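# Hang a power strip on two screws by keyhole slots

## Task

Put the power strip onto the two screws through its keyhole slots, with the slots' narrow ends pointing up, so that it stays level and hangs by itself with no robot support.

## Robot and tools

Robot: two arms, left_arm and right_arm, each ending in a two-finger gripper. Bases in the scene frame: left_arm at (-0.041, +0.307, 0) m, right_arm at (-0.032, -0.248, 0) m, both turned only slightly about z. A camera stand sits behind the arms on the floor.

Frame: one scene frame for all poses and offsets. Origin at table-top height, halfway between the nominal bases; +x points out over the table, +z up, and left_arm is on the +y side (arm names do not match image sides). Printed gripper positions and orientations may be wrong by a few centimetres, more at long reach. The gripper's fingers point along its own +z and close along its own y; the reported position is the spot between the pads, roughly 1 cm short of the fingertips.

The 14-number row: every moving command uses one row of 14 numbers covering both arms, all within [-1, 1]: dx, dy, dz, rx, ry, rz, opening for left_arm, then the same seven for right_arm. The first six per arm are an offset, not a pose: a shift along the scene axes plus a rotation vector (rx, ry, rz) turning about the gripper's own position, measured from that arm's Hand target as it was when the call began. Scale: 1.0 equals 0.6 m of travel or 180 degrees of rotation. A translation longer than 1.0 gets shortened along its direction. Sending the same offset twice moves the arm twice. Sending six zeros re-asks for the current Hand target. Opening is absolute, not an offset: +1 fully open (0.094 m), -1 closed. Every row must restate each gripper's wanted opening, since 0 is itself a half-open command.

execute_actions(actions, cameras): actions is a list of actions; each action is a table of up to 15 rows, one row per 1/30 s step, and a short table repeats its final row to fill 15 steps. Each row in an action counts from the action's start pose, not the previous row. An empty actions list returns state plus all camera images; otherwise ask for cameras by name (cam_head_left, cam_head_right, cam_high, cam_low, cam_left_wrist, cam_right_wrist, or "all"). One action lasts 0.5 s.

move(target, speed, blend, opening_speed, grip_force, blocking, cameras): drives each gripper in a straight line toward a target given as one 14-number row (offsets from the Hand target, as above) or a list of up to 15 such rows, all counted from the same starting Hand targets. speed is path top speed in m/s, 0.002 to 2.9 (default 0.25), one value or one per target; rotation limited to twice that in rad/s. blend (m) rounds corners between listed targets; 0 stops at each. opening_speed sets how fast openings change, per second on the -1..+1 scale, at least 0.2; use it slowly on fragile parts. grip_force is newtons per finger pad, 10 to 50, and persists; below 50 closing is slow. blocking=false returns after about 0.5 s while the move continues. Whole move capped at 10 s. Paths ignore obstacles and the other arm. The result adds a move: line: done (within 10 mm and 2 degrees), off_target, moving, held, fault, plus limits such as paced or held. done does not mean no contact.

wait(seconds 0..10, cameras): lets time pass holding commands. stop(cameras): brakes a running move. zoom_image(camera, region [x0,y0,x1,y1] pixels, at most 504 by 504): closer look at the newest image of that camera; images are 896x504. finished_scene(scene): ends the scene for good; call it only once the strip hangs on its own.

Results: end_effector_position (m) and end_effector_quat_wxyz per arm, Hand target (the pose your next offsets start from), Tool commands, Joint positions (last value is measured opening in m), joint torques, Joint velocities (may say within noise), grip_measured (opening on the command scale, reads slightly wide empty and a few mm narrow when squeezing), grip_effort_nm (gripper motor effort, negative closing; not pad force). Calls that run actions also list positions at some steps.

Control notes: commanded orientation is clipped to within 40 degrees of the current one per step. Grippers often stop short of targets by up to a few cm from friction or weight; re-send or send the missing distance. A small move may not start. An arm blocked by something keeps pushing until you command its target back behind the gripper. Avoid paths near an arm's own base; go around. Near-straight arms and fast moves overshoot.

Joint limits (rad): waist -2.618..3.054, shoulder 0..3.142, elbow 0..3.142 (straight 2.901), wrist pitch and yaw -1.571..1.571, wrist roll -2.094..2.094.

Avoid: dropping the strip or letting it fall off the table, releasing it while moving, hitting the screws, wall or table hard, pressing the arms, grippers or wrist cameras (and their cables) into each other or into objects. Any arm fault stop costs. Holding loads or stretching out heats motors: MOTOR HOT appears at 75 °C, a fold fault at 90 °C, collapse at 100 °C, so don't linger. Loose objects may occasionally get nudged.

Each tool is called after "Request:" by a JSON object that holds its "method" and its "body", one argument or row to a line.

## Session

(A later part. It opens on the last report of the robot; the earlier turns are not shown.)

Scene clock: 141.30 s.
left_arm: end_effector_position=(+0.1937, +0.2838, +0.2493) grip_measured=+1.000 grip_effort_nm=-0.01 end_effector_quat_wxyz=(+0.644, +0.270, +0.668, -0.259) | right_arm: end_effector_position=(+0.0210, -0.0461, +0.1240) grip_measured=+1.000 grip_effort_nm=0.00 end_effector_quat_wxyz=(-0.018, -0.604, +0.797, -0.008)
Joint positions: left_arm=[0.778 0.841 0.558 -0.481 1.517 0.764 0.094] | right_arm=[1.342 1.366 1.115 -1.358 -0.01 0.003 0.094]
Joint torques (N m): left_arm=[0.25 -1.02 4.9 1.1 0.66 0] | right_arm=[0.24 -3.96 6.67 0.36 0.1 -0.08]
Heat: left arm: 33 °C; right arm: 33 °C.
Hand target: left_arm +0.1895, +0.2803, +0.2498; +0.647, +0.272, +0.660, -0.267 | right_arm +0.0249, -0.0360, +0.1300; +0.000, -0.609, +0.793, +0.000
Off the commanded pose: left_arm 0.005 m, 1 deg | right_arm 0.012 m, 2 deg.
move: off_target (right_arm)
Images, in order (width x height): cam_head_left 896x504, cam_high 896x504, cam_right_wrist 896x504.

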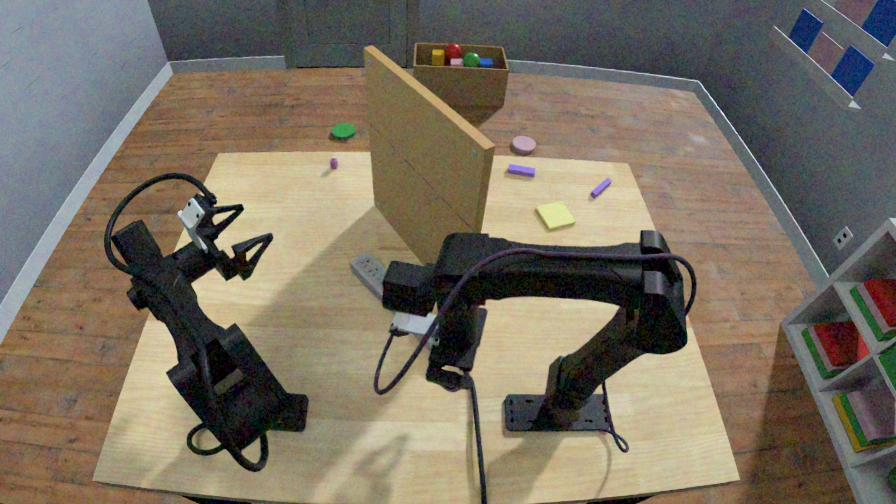

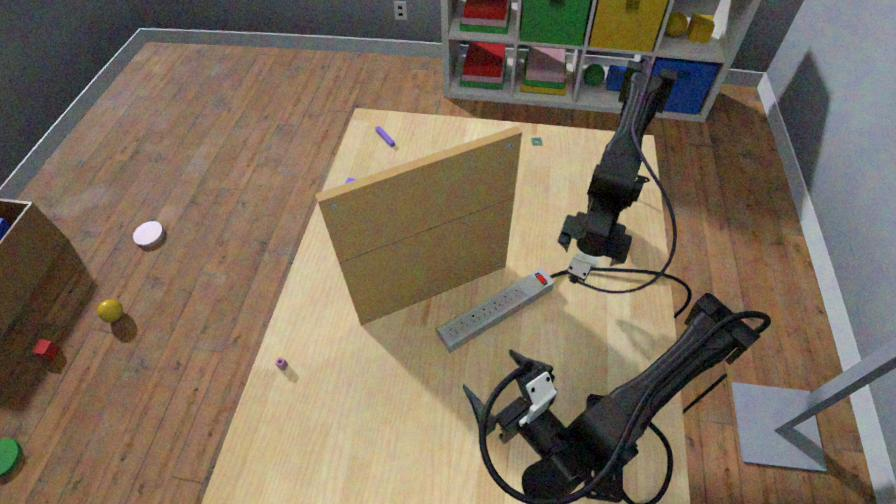

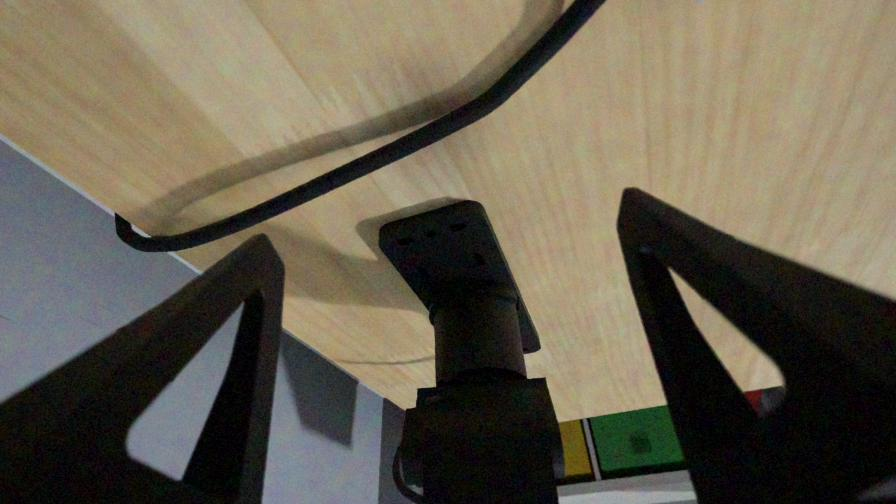

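Request:
{"method": "move", "body": {
  "target": [0, 0, 0, 0, 0, 0, 1.0, 0.2502, 0.1267, 0, 0, 0, -0.1861, 1.0],
  "speed": 0.15,
  "cameras": ["cam_head_left", "cam_high", "cam_right_wrist", "cam_left_wrist", "cam_low"]
}}

Scene clock: 147.07 s.
left_arm: end_effector_position=(+0.1937, +0.2838, +0.2493) grip_measured=+1.000 grip_effort_nm=-0.01 end_effector_quat_wxyz=(+0.644, +0.270, +0.668, -0.259) | right_arm: end_effector_position=(+0.1707, +0.0382, +0.1270) grip_measured=+1.000 grip_effort_nm=0.00 end_effector_quat_wxyz=(-0.004, -0.360, +0.933, +0.003)
Joint positions: left_arm=[0.778 0.841 0.558 -0.481 1.517 0.764 0.094] | right_arm=[0.987 1.877 1.665 -1.362 -0.009 0.212 0.094]
Joint torques (N m): left_arm=[0.25 -1.05 4.93 1.1 0.66 0.01] | right_arm=[-0.25 -8.17 6.79 0.15 0.11 0.07]
Heat: left arm: 33 °C; right arm: 33 °C.
Hand target: left_arm +0.1895, +0.2803, +0.2498; +0.647, +0.272, +0.660, -0.267 | right_arm +0.1751, +0.0401, +0.1301; +0.000, -0.354, +0.935, +0.000
Off the commanded pose: left_arm 0.005 m, 1 deg | right_arm 0.006 m, 1 deg.
move: done
Images, in order (width x height): cam_head_left 896x504, cam_high 896x504, cam_low 896x504, cam_left_wrist 896x504, cam_right_wrist 896x504.

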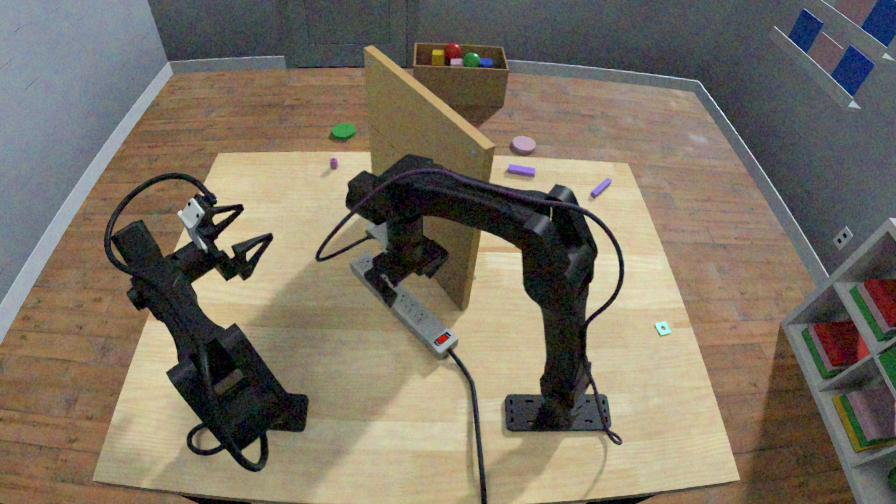

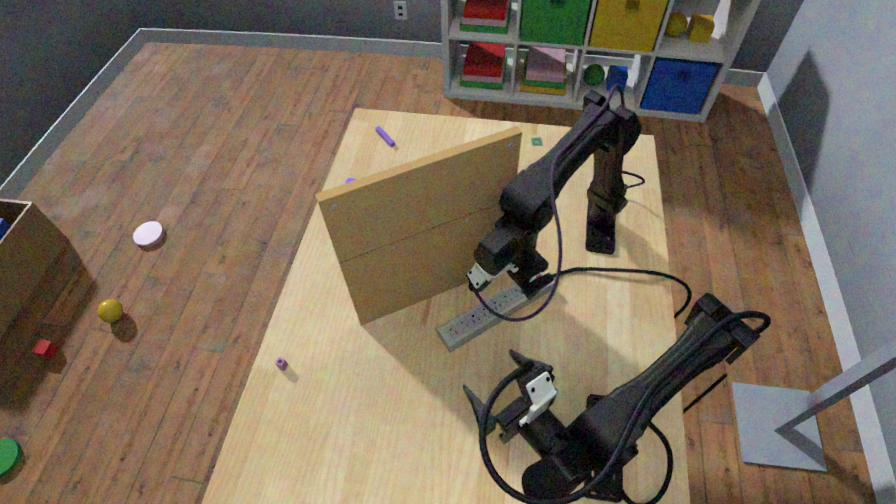

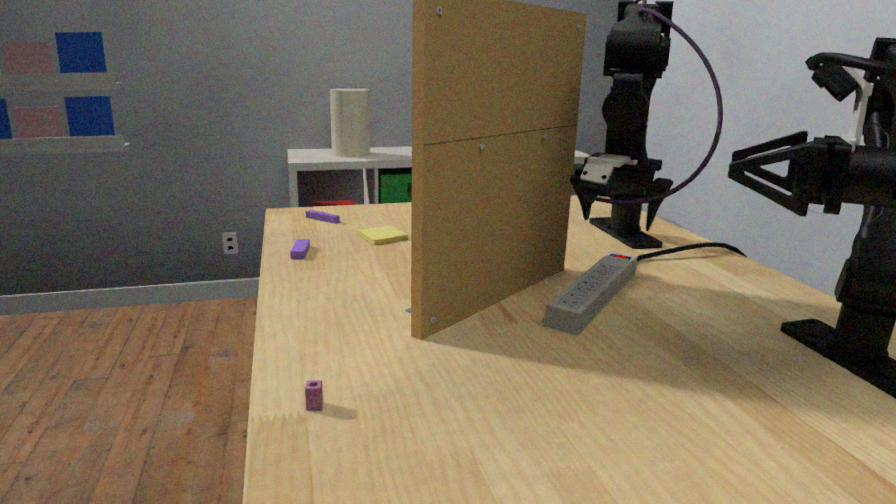

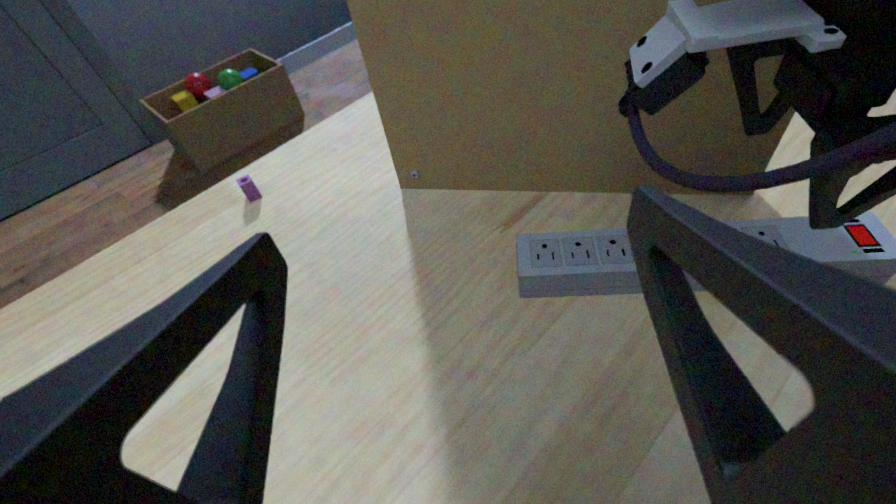

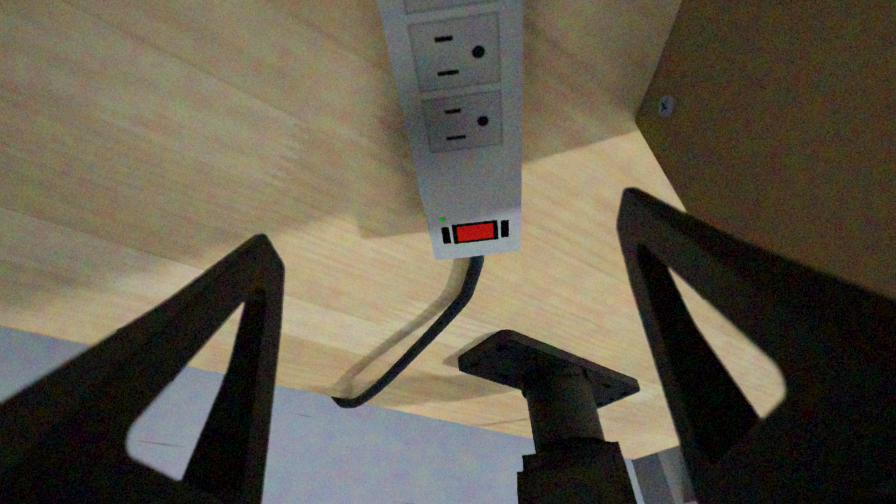

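Request:
{"method": "move", "body": {
  "target": [0, 0, 0, 0, 0, 0, 1.0, 0.0238, 0.0097, -0.1117, 0, 0, 0, 1.0],
  "speed": 0.12,
  "cameras": ["cam_right_wrist", "cam_left_wrist", "cam_low"]
}}

Scene clock: 155.07 s.
left_arm: end_effector_position=(+0.1937, +0.2838, +0.2493) grip_measured=+1.000 grip_effort_nm=-0.01 end_effector_quat_wxyz=(+0.644, +0.270, +0.668, -0.259) | right_arm: end_effector_position=(+0.1849, +0.0458, +0.0668) grip_measured=+1.000 grip_effort_nm=0.00 end_effector_quat_wxyz=(-0.005, -0.353, +0.936, +0.003)
Joint positions: left_arm=[0.778 0.841 0.558 -0.481 1.517 0.764 0.094] | right_arm=[0.968 1.953 1.529 -1.151 -0.009 0.206 0.094]
Joint torques (N m): left_arm=[0.27 -1.06 4.92 1.1 0.66 -0.01] | right_arm=[-0.38 -9.11 4.4 0.43 0.1 -0.08]
Heat: left arm: 33 °C; right arm: 34 °C.
Hand target: left_arm +0.1895, +0.2803, +0.2498; +0.647, +0.272, +0.660, -0.267 | right_arm +0.1893, +0.0460, +0.0631; +0.001, -0.354, +0.935, +0.000
Off the commanded pose: left_arm 0.005 m, 1 deg | right_arm 0.006 m, 1 deg.
move: done
Images, in order (width x height): cam_low 896x504, cam_left_wrist 896x504, cam_right_wrist 896x504.

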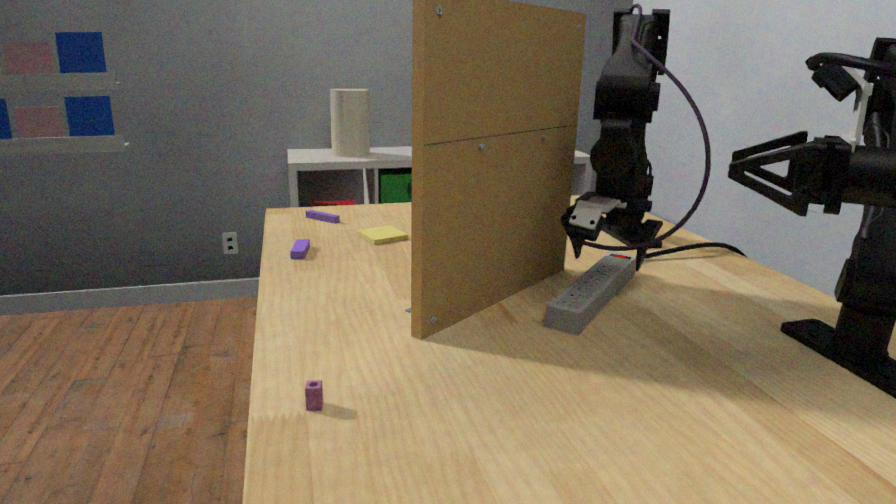

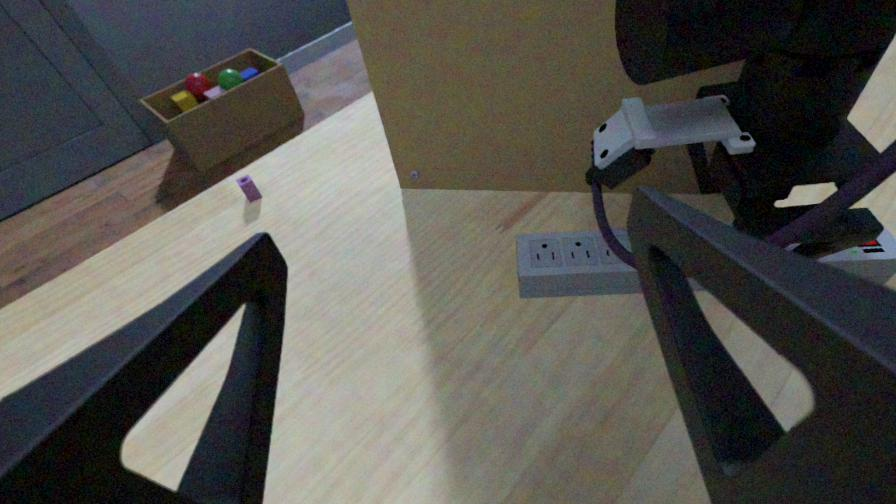

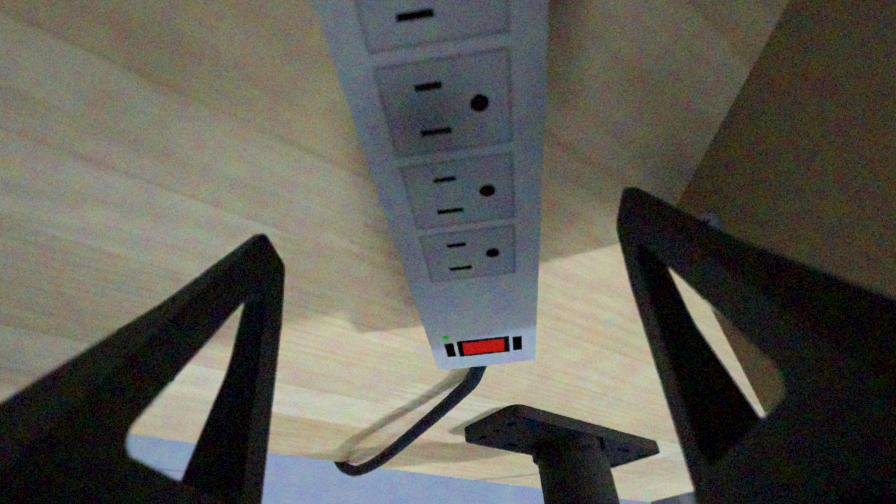

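Request:
{"method": "move", "body": {
  "target": [0, 0, 0, 0, 0, 0, 1.0, 0.0033, -0.0037, -0.05, 0, 0, 0, 1.0],
  "speed": 0.06,
  "cameras": ["cam_right_wrist", "cam_left_wrist"]
}}

Scene clock: 158.60 s.
left_arm: end_effector_position=(+0.1937, +0.2838, +0.2493) grip_measured=+1.000 grip_effort_nm=-0.01 end_effector_quat_wxyz=(+0.644, +0.270, +0.668, -0.259) | right_arm: end_effector_position=(+0.1874, +0.0443, +0.0382) grip_measured=+1.000 grip_effort_nm=0.00 end_effector_quat_wxyz=(-0.003, -0.353, +0.936, +0.004)
Joint positions: left_arm=[0.778 0.841 0.558 -0.481 1.517 0.764 0.094] | right_arm=[0.96 1.976 1.445 -1.04 -0.009 0.198 0.094]
Joint torques (N m): left_arm=[0.2 -1.02 4.92 1.1 0.66 0] | right_arm=[-0.35 -8.84 4.21 0.43 0.09 -0.08]
Heat: left arm: 33 °C; right arm: 33 °C.
Hand target: left_arm +0.1895, +0.2803, +0.2498; +0.647, +0.272, +0.660, -0.267 | right_arm +0.1912, +0.0436, +0.0331; +0.000, -0.354, +0.935, +0.000
Off the commanded pose: left_arm 0.005 m, 1 deg | right_arm 0.006 m, 1 deg.
move: done
Images, in order (width x height): cam_left_wrist 896x504, cam_right_wrist 896x504.

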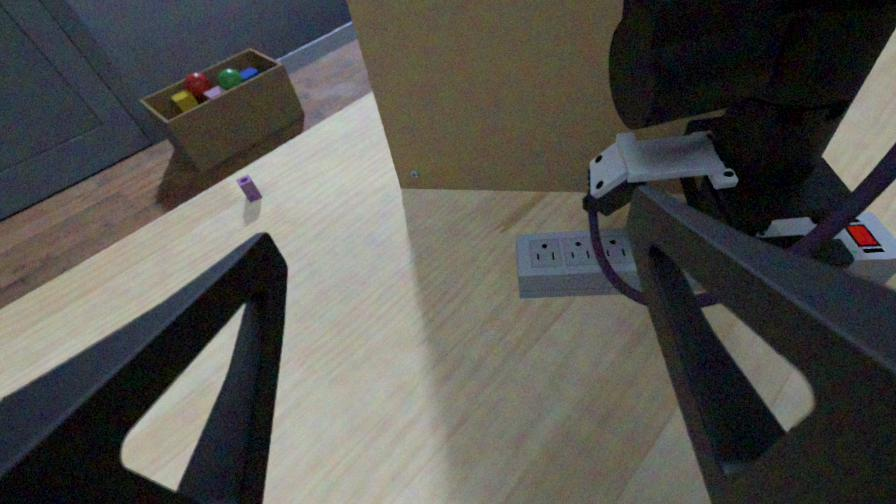

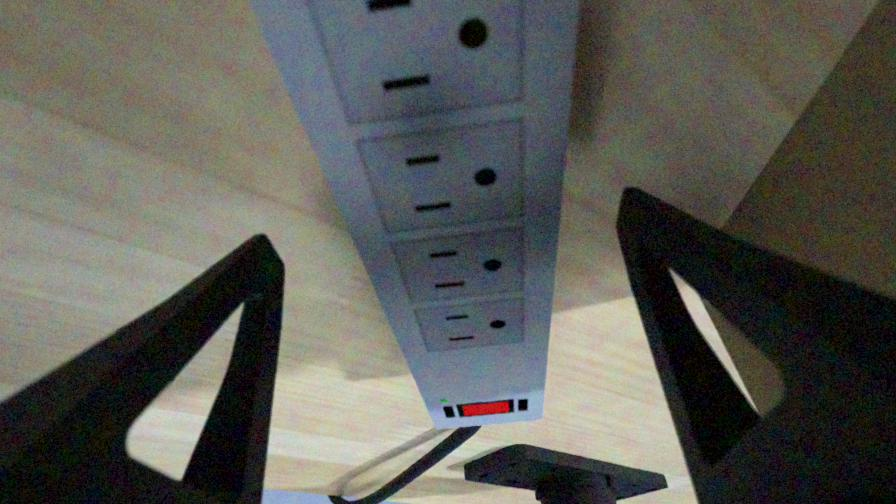

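Request:
{"method": "zoom_image", "body": {
  "camera": "cam_left_wrist",
  "region": [560, 120, 896, 330]
}}

Request:
{"method": "execute_actions", "body": {
  "actions": [],
  "cameras": ["cam_low", "cam_high", "cam_head_left", "cam_head_right"]
}}

Scaled by 1.500 from the camera's 896x504 image, which has a finer 1280x720 frame.

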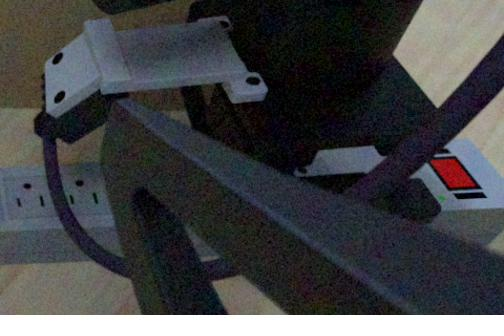

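Scene clock: 166.93 s.
left_arm: end_effector_position=(+0.1937, +0.2838, +0.2493) grip_measured=+1.000 grip_effort_nm=-0.01 end_effector_quat_wxyz=(+0.644, +0.270, +0.668, -0.259) | right_arm: end_effector_position=(+0.1875, +0.0444, +0.0382) grip_measured=+1.000 grip_effort_nm=0.00 end_effector_quat_wxyz=(-0.002, -0.353, +0.936, +0.004)
Joint positions: left_arm=[0.778 0.841 0.558 -0.481 1.517 0.764 0.094] | right_arm=[0.96 1.976 1.445 -1.039 -0.009 0.198 0.094]
Joint velocities: within noise
Joint torques (N m): left_arm=[0.25 -1.05 4.93 1.11 0.66 0] | right_arm=[-0.4 -8.9 4.22 0.43 0.11 -0.07]
Heat: left arm: 33 °C; right arm: 32 °C.
Hand target: left_arm +0.1895, +0.2803, +0.2498; +0.647, +0.272, +0.660, -0.267 | right_arm +0.1912, +0.0436, +0.0331; +0.000, -0.354, +0.935, +0.000
Tool commands: left_gripper/opening=+1.0 right_gripper/opening=+1.0
Off the commanded pose: left_arm 0.005 m, 1 deg | right_arm 0.006 m, 1 deg.
Images, in order (width x height): cam_head_left 896x504, cam_head_right 896x504, cam_high 896x504, cam_low 896x504.

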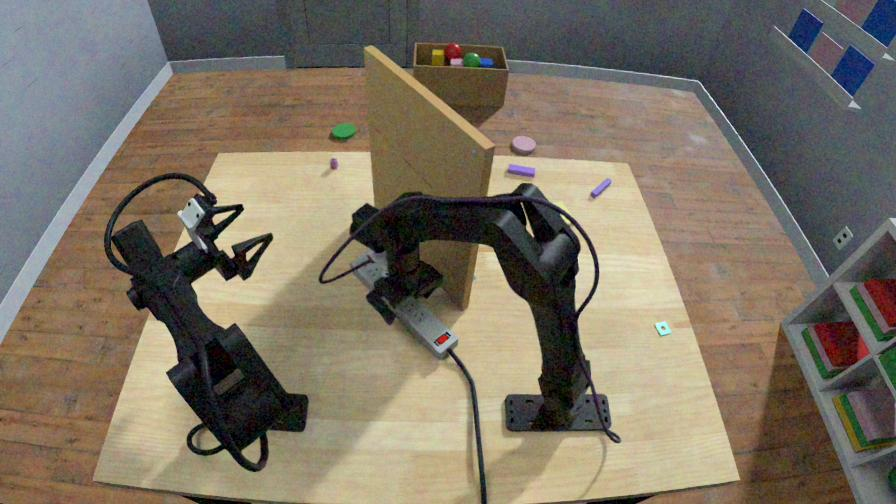

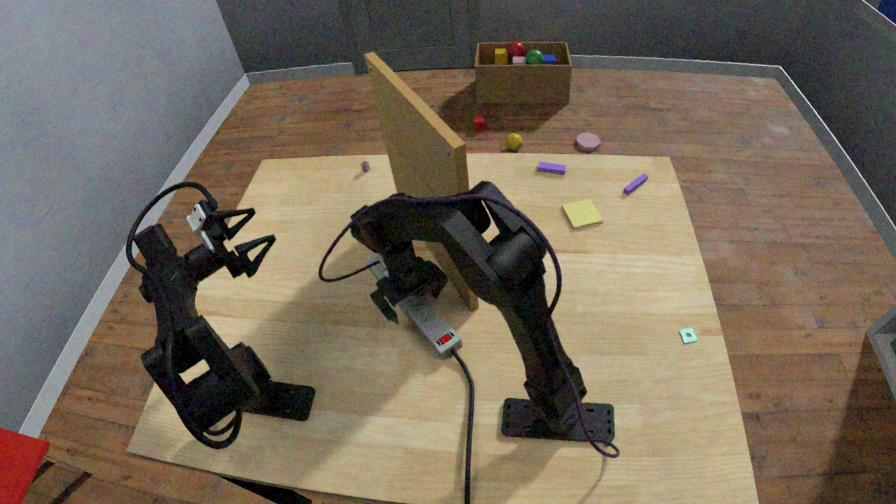

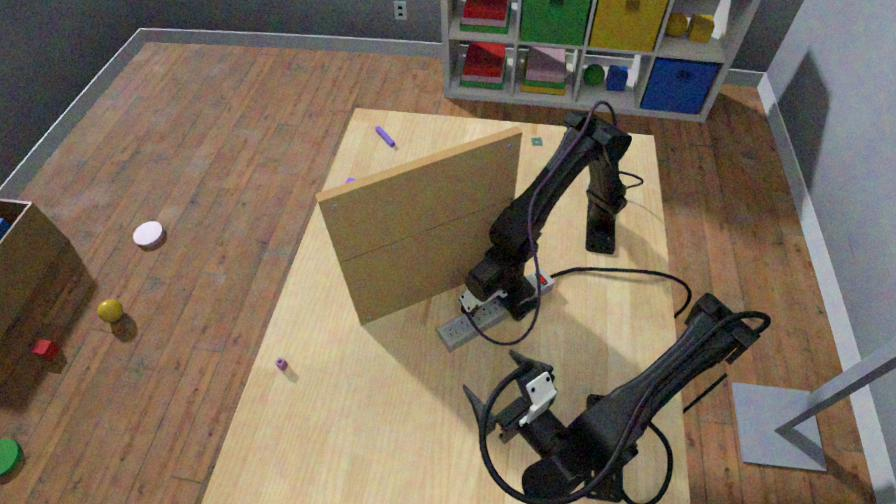

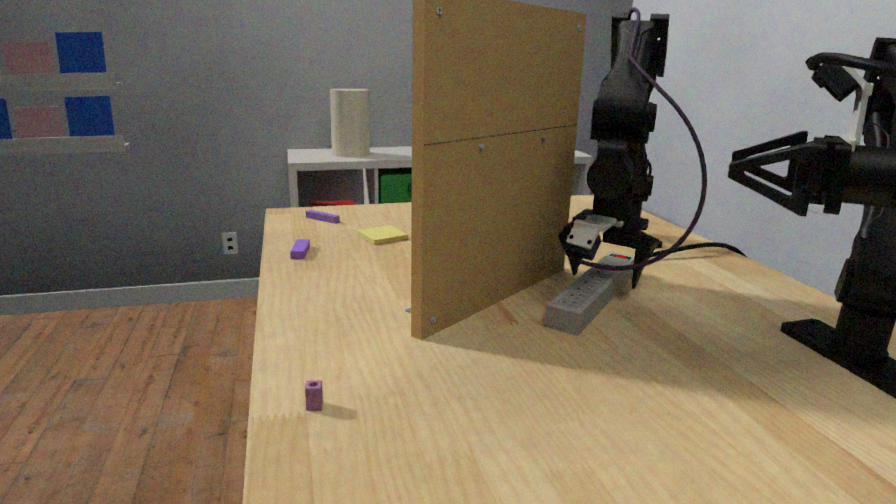

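Request:
{"method": "zoom_image", "body": {
  "camera": "cam_low",
  "region": [520, 180, 720, 340]
}}

Request:
{"method": "zoom_image", "body": {
  "camera": "cam_head_left",
  "region": [330, 210, 490, 370]
}}

Request:
{"method": "zoom_image", "body": {
  "camera": "cam_head_right",
  "region": [330, 210, 490, 370]
}}

Scaled by 2.520 from the camera's 896x504 image, which has a finer 1280x720 frame.

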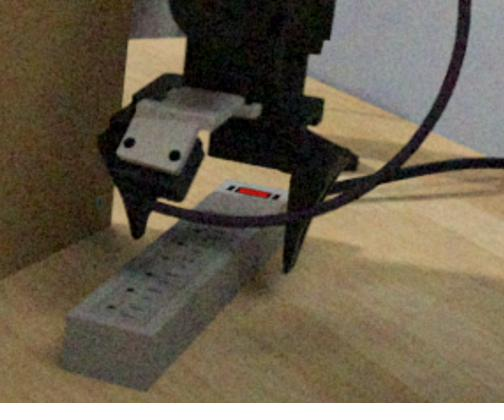

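Scaled by 3.150 from the camera's 896x504 image, which has a finer 1280x720 frame.

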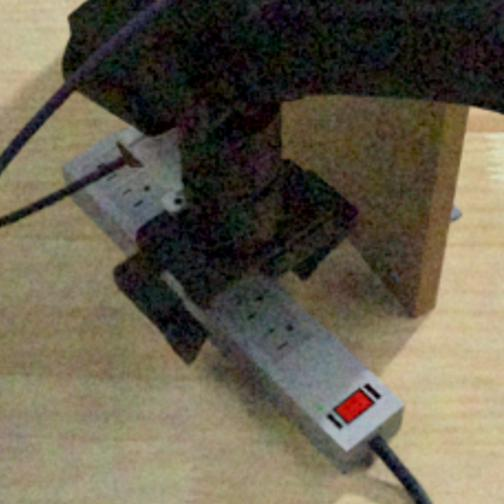

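Scaled by 3.150 from the camera's 896x504 image, which has a finer 1280x720 frame.

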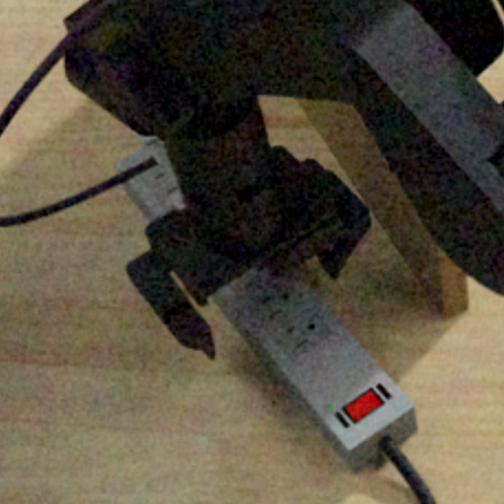

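Request:
{"method": "move", "body": {
  "target": [0, 0, 0, 0, 0, 0, 1.0, 0.0313, 0.0275, -0.0033, 0, 0, 0, 1.0],
  "speed": 0.06,
  "cameras": ["cam_right_wrist", "cam_low"]
}}

Scene clock: 173.93 s.
left_arm: end_effector_position=(+0.1937, +0.2838, +0.2493) grip_measured=+1.000 grip_effort_nm=-0.01 end_effector_quat_wxyz=(+0.644, +0.270, +0.668, -0.259) | right_arm: end_effector_position=(+0.2047, +0.0589, +0.0307) grip_measured=+1.000 grip_effort_nm=0.00 end_effector_quat_wxyz=(-0.001, -0.353, +0.936, +0.005)
Joint positions: left_arm=[0.778 0.841 0.558 -0.481 1.517 0.764 0.094] | right_arm=[0.947 2.063 1.542 -1.047 -0.009 0.186 0.094]
Joint torques (N m): left_arm=[0.24 -1.05 4.92 1.1 0.65 -0.01] | right_arm=[-0.34 -9.28 6.53 0.22 0.1 -0.08]
Heat: left arm: 33 °C; right arm: 32 °C.
Hand target: left_arm +0.1895, +0.2803, +0.2498; +0.647, +0.272, +0.660, -0.267 | right_arm +0.2101, +0.0601, +0.0311; +0.000, -0.354, +0.935, +0.000
Off the commanded pose: left_arm 0.005 m, 1 deg | right_arm 0.005 m, 1 deg.
move: done
Images, in order (width x height): cam_low 896x504, cam_right_wrist 896x504.

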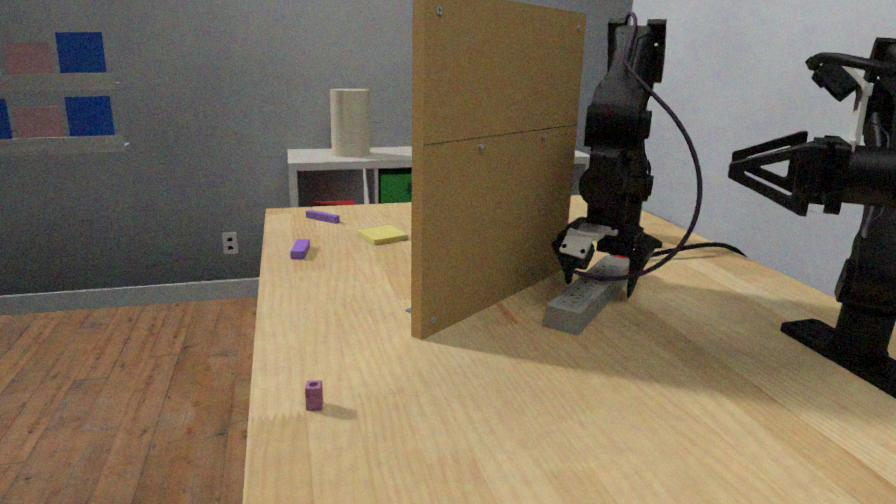

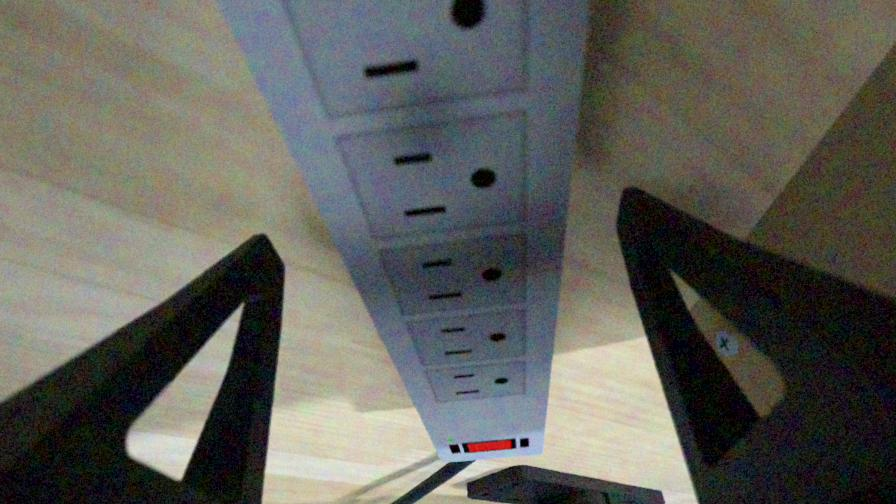

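Request:
{"method": "move", "body": {
  "target": [0, 0, 0, 0, 0, 0, 1.0, 0, 0, 0.002, 0, 0, 0, -0.2],
  "speed": 0.05,
  "opening_speed": 0.8,
  "cameras": ["cam_right_wrist"]
}}

Scene clock: 178.63 s.
left_arm: end_effector_position=(+0.1937, +0.2838, +0.2493) grip_measured=+1.000 grip_effort_nm=-0.01 end_effector_quat_wxyz=(+0.644, +0.270, +0.668, -0.259) | right_arm: end_effector_position=(+0.2044, +0.0575, +0.0309) grip_measured=+0.024 grip_effort_nm=-1.03 end_effector_quat_wxyz=(-0.003, -0.353, +0.935, +0.003)
Joint positions: left_arm=[0.778 0.841 0.558 -0.481 1.517 0.764 0.094] | right_arm=[0.946 2.063 1.542 -1.053 -0.008 0.184 0.048]
Joint torques (N m): left_arm=[0.28 -1.03 4.93 1.1 0.66 0] | right_arm=[-0.32 -9.32 6.74 0.18 0.08 -0.08]
Heat: left arm: 33 °C; right arm: 33 °C.
Hand target: left_arm +0.1895, +0.2803, +0.2498; +0.647, +0.272, +0.660, -0.267 | right_arm +0.2101, +0.0602, +0.0323; +0.000, -0.354, +0.935, +0.000
Off the commanded pose: left_arm 0.005 m, 1 deg | right_arm 0.006 m, 1 deg.
move: done
Images, in order (width x height): cam_right_wrist 896x504.

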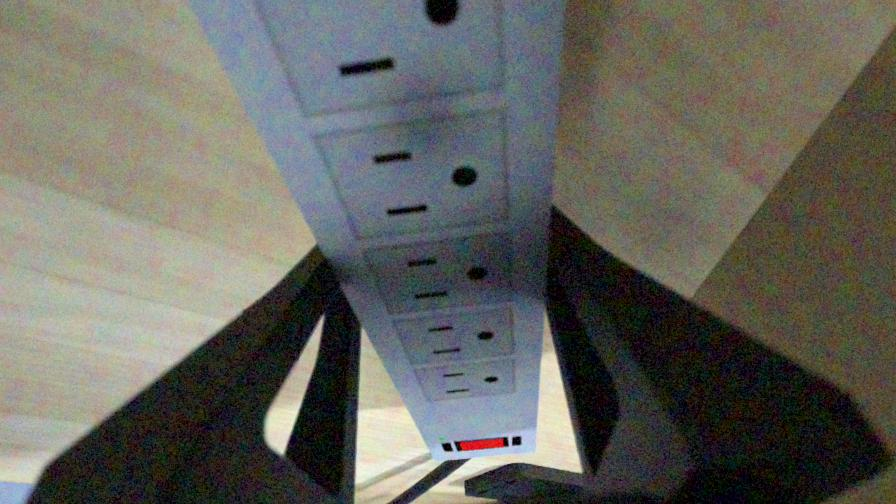

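Request:
{"method": "move", "body": {
  "target": [0, 0, 0, 0, 0, 0, 1.0, -0.06, 0.03, 0.2, 0, 0, 0, -0.2],
  "speed": 0.1,
  "cameras": ["cam_low", "cam_head_left", "cam_high"]
}}

Scene clock: 187.67 s.
left_arm: end_effector_position=(+0.1937, +0.2838, +0.2493) grip_measured=+1.000 grip_effort_nm=-0.01 end_effector_quat_wxyz=(+0.644, +0.270, +0.668, -0.259) | right_arm: end_effector_position=(+0.1710, +0.0767, +0.1321) grip_measured=+0.024 grip_effort_nm=-1.02 end_effector_quat_wxyz=(-0.022, -0.355, +0.934, -0.011)
Joint positions: left_arm=[0.778 0.841 0.558 -0.481 1.517 0.764 0.094] | right_arm=[1.046 2.063 1.946 -1.502 -0.008 0.279 0.048]
Joint torques (N m): left_arm=[0.23 -1.06 4.94 1.1 0.65 0] | right_arm=[-0.05 -13.15 7.21 0.05 0.09 0.02]
Heat: left arm: 33 °C; right arm: 33 °C.
Hand target: left_arm +0.1895, +0.2803, +0.2498; +0.647, +0.272, +0.660, -0.267 | right_arm +0.1739, +0.0782, +0.1523; +0.000, -0.354, +0.935, +0.000
Off the commanded pose: left_arm 0.005 m, 1 deg | right_arm 0.021 m, 3 deg.
move: off_target (right_arm)
Images, in order (width x height): cam_head_left 896x504, cam_high 896x504, cam_low 896x504.

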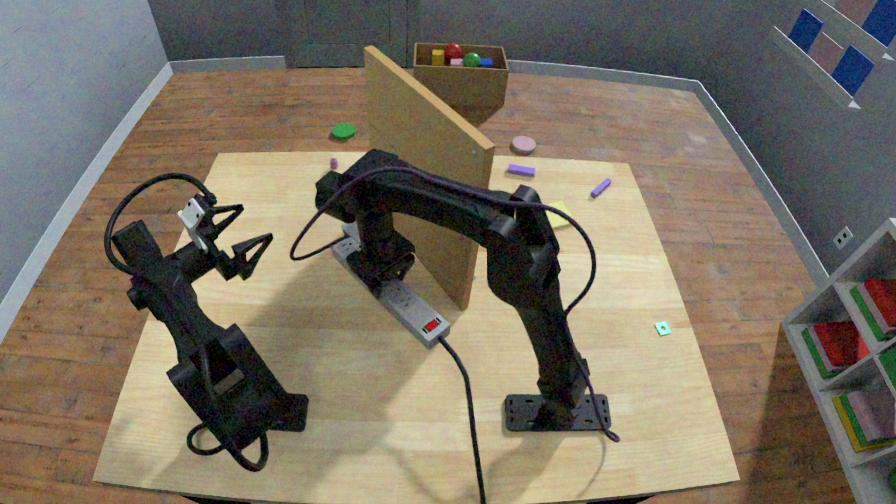

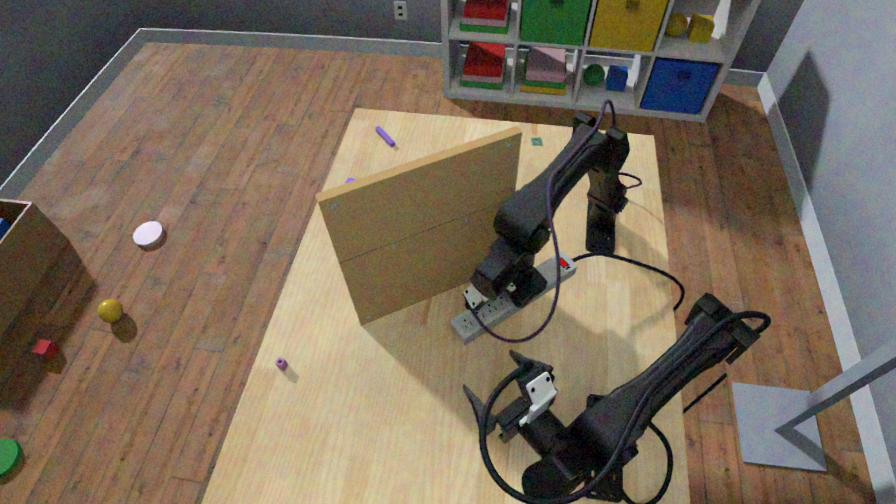

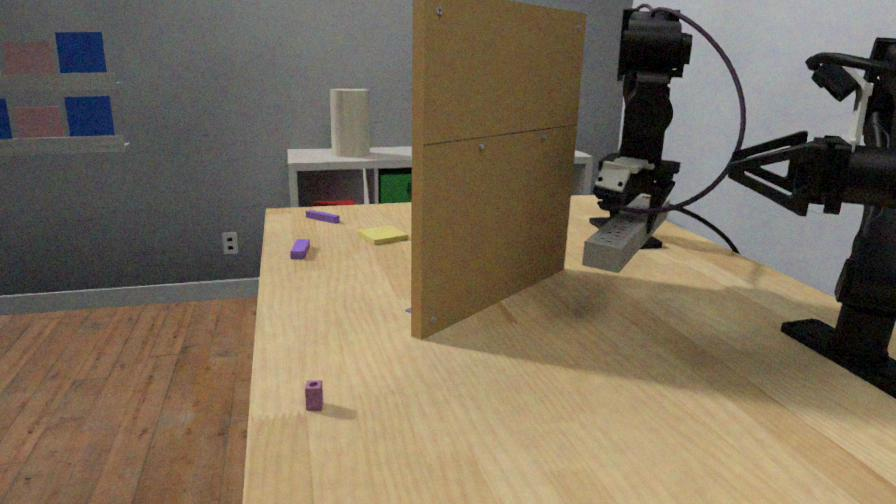

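Request:
{"method": "move", "body": {
  "target": [0, 0, 0, 0, 0, 0, 1.0, 0.0768, 0.0197, 0.2628, 0.3677, -0.3400, 0.0503, -0.2],
  "speed": 0.15,
  "cameras": ["cam_low", "cam_head_left", "cam_high", "cam_left_wrist"]
}}

Scene clock: 199.27 s.
left_arm: end_effector_position=(+0.1937, +0.2838, +0.2493) grip_measured=+1.000 grip_effort_nm=-0.01 end_effector_quat_wxyz=(+0.644, +0.270, +0.668, -0.259) | right_arm: end_effector_position=(+0.2090, +0.0901, +0.2693) grip_measured=+0.024 grip_effort_nm=-1.03 end_effector_quat_wxyz=(+0.572, -0.338, +0.680, +0.310)
Joint positions: left_arm=[0.778 0.841 0.558 -0.481 1.517 0.764 0.094] | right_arm=[0.983 1.188 0.725 0.309 -0.016 0.033 0.048]
Joint torques (N m): left_arm=[0.27 -1.05 4.92 1.1 0.65 0] | right_arm=[-0.84 -4.59 6.64 2.86 0.24 -0.32]
Heat: left arm: 33 °C; right arm: 33 °C.
Hand target: left_arm +0.1895, +0.2803, +0.2498; +0.647, +0.272, +0.660, -0.267 | right_arm +0.2201, +0.0900, +0.3100; +0.633, -0.316, +0.632, +0.316
Off the commanded pose: left_arm 0.005 m, 1 deg | right_arm 0.042 m, 9 deg.
move: off_target (right_arm)
Images, in order (width x height): cam_head_left 896x504, cam_high 896x504, cam_low 896x504, cam_left_wrist 896x504.

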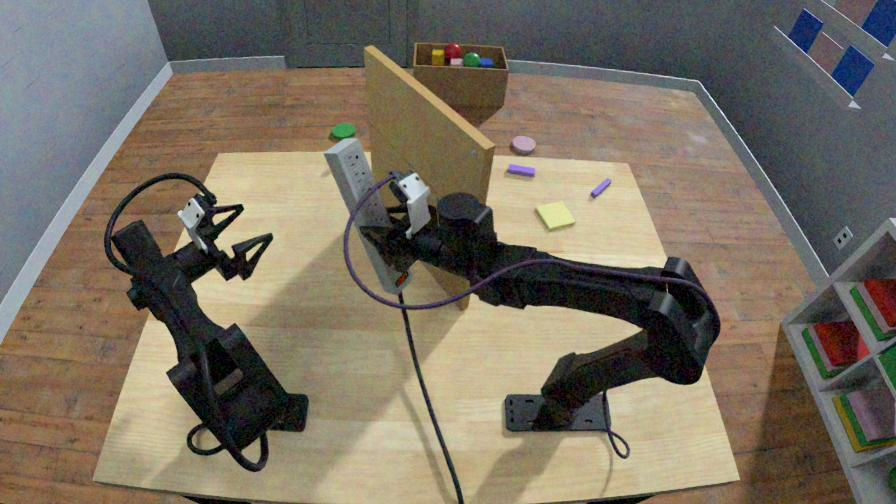

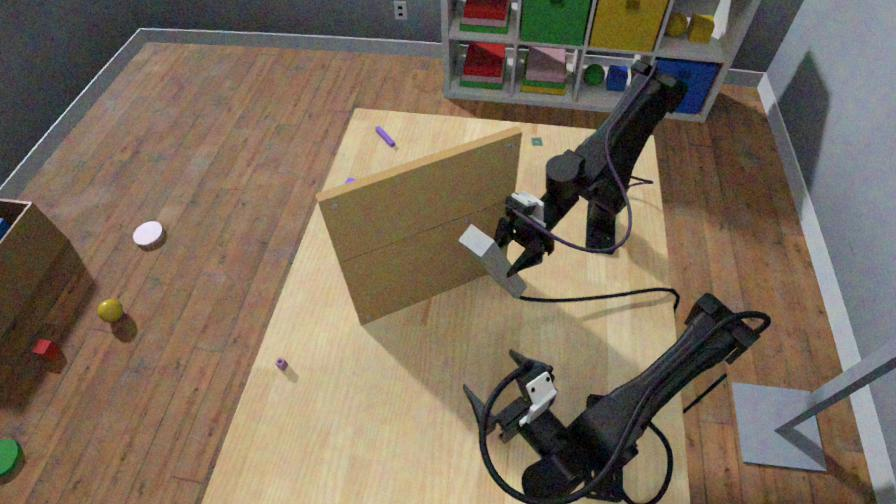

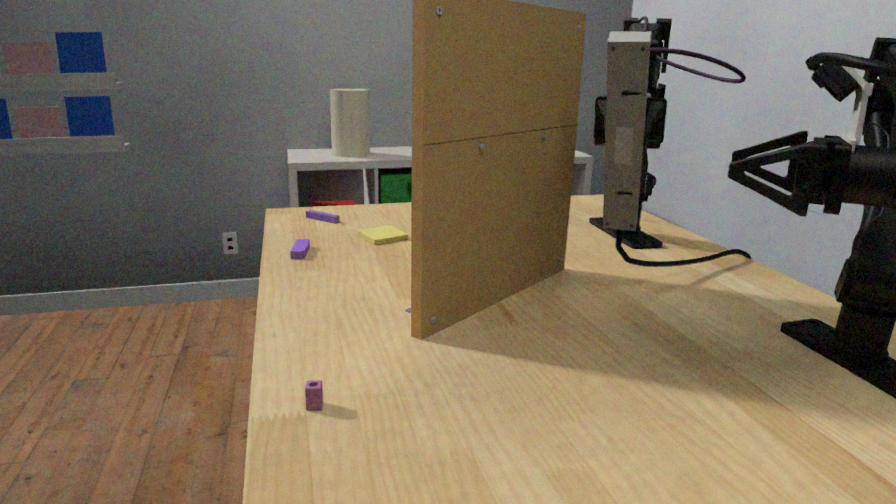

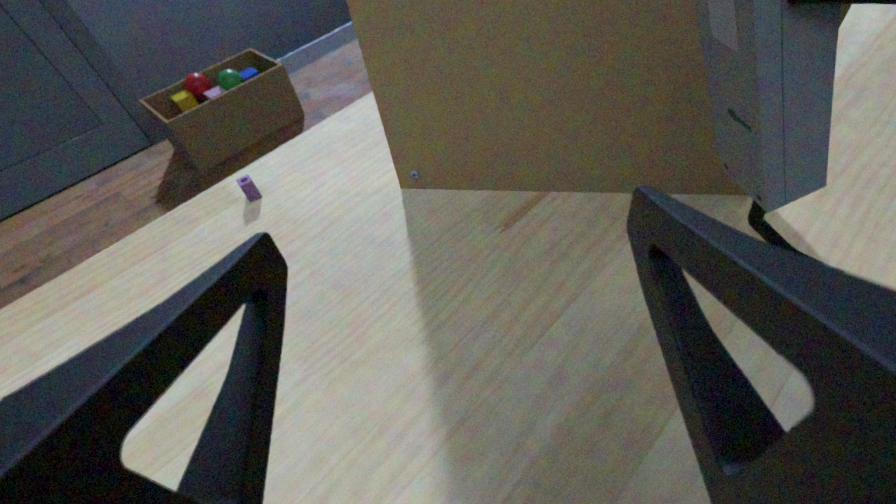

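Request:
{"method": "zoom_image", "body": {
  "camera": "cam_low",
  "region": [570, 20, 690, 140]
}}

Request:
{"method": "zoom_image", "body": {
  "camera": "cam_low",
  "region": [570, 130, 690, 250]
}}

Request:
{"method": "zoom_image", "body": {
  "camera": "cam_left_wrist",
  "region": [680, 0, 880, 230]
}}

Request:
{"method": "zoom_image", "body": {
  "camera": "cam_low",
  "region": [600, 80, 660, 110]
}}

Scaled by 4.200 from the camera's 896x504 image, which has a finer 1280x720 frame.

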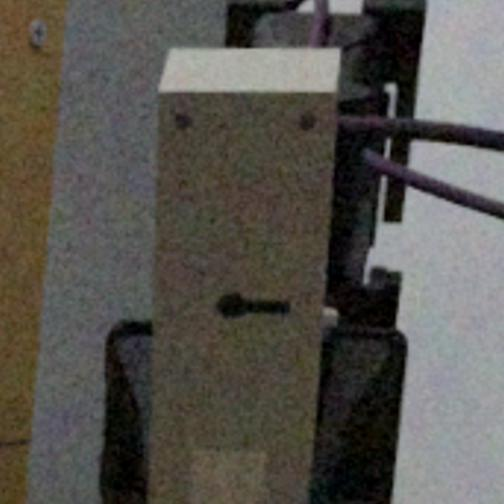

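Scaled by 4.200 from the camera's 896x504 image, which has a finer 1280x720 frame.

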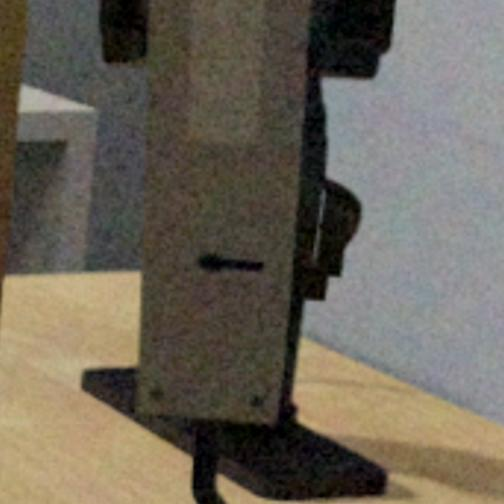

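Scaled by 2.191 from the camera's 896x504 image, which has a finer 1280x720 frame.

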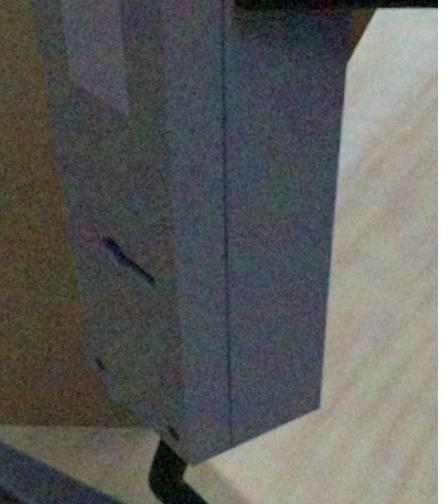

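Scaled by 8.400 from the camera's 896x504 image, which has a finer 1280x720 frame.

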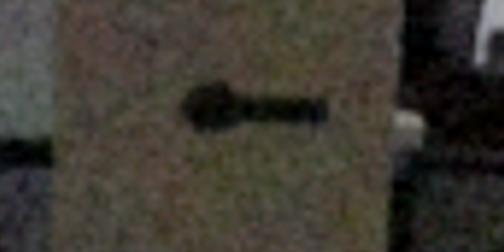

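Request:
{"method": "move", "body": {
  "target": [0.2508, 0.1662, -0.0497, 0.0153, 0.0490, 0.3037, 1.0, 0, 0, 0, 0, 0, 0, -0.2],
  "speed": 0.2,
  "cameras": ["cam_high"]
}}

Scene clock: 222.17 s.
left_arm: end_effector_position=(+0.3330, +0.3790, +0.2054) grip_measured=+1.000 grip_effort_nm=-0.01 end_effector_quat_wxyz=(+0.627, -0.064, +0.774, +0.053) | right_arm: end_effector_position=(+0.2089, +0.0902, +0.2695) grip_measured=+0.024 grip_effort_nm=-1.03 end_effector_quat_wxyz=(+0.572, -0.338, +0.680, +0.310)
Joint positions: left_arm=[0.219 1.114 0.475 0.429 0.037 0.01 0.094] | right_arm=[0.983 1.188 0.725 0.309 -0.016 0.033 0.048]
Joint torques (N m): left_arm=[-0.51 -1.68 8.53 2.11 -0.11 -0.07] | right_arm=[-0.8 -4.56 6.6 2.89 0.27 -0.3]
Heat: left arm: 33 °C; right arm: 37 °C.
Hand target: left_arm +0.3401, +0.3800, +0.2200; +0.640, -0.066, +0.763, +0.056 | right_arm +0.2201, +0.0900, +0.3100; +0.633, -0.316, +0.632, +0.316
Off the commanded pose: left_arm 0.016 m, 2 deg | right_arm 0.042 m, 9 deg.
move: off_target (left_arm, right_arm)
Images, in order (width x height): cam_high 896x504.

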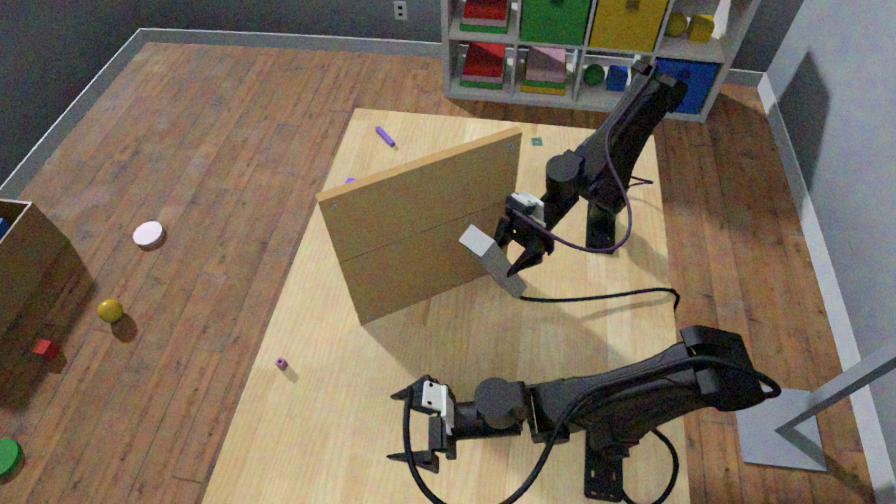

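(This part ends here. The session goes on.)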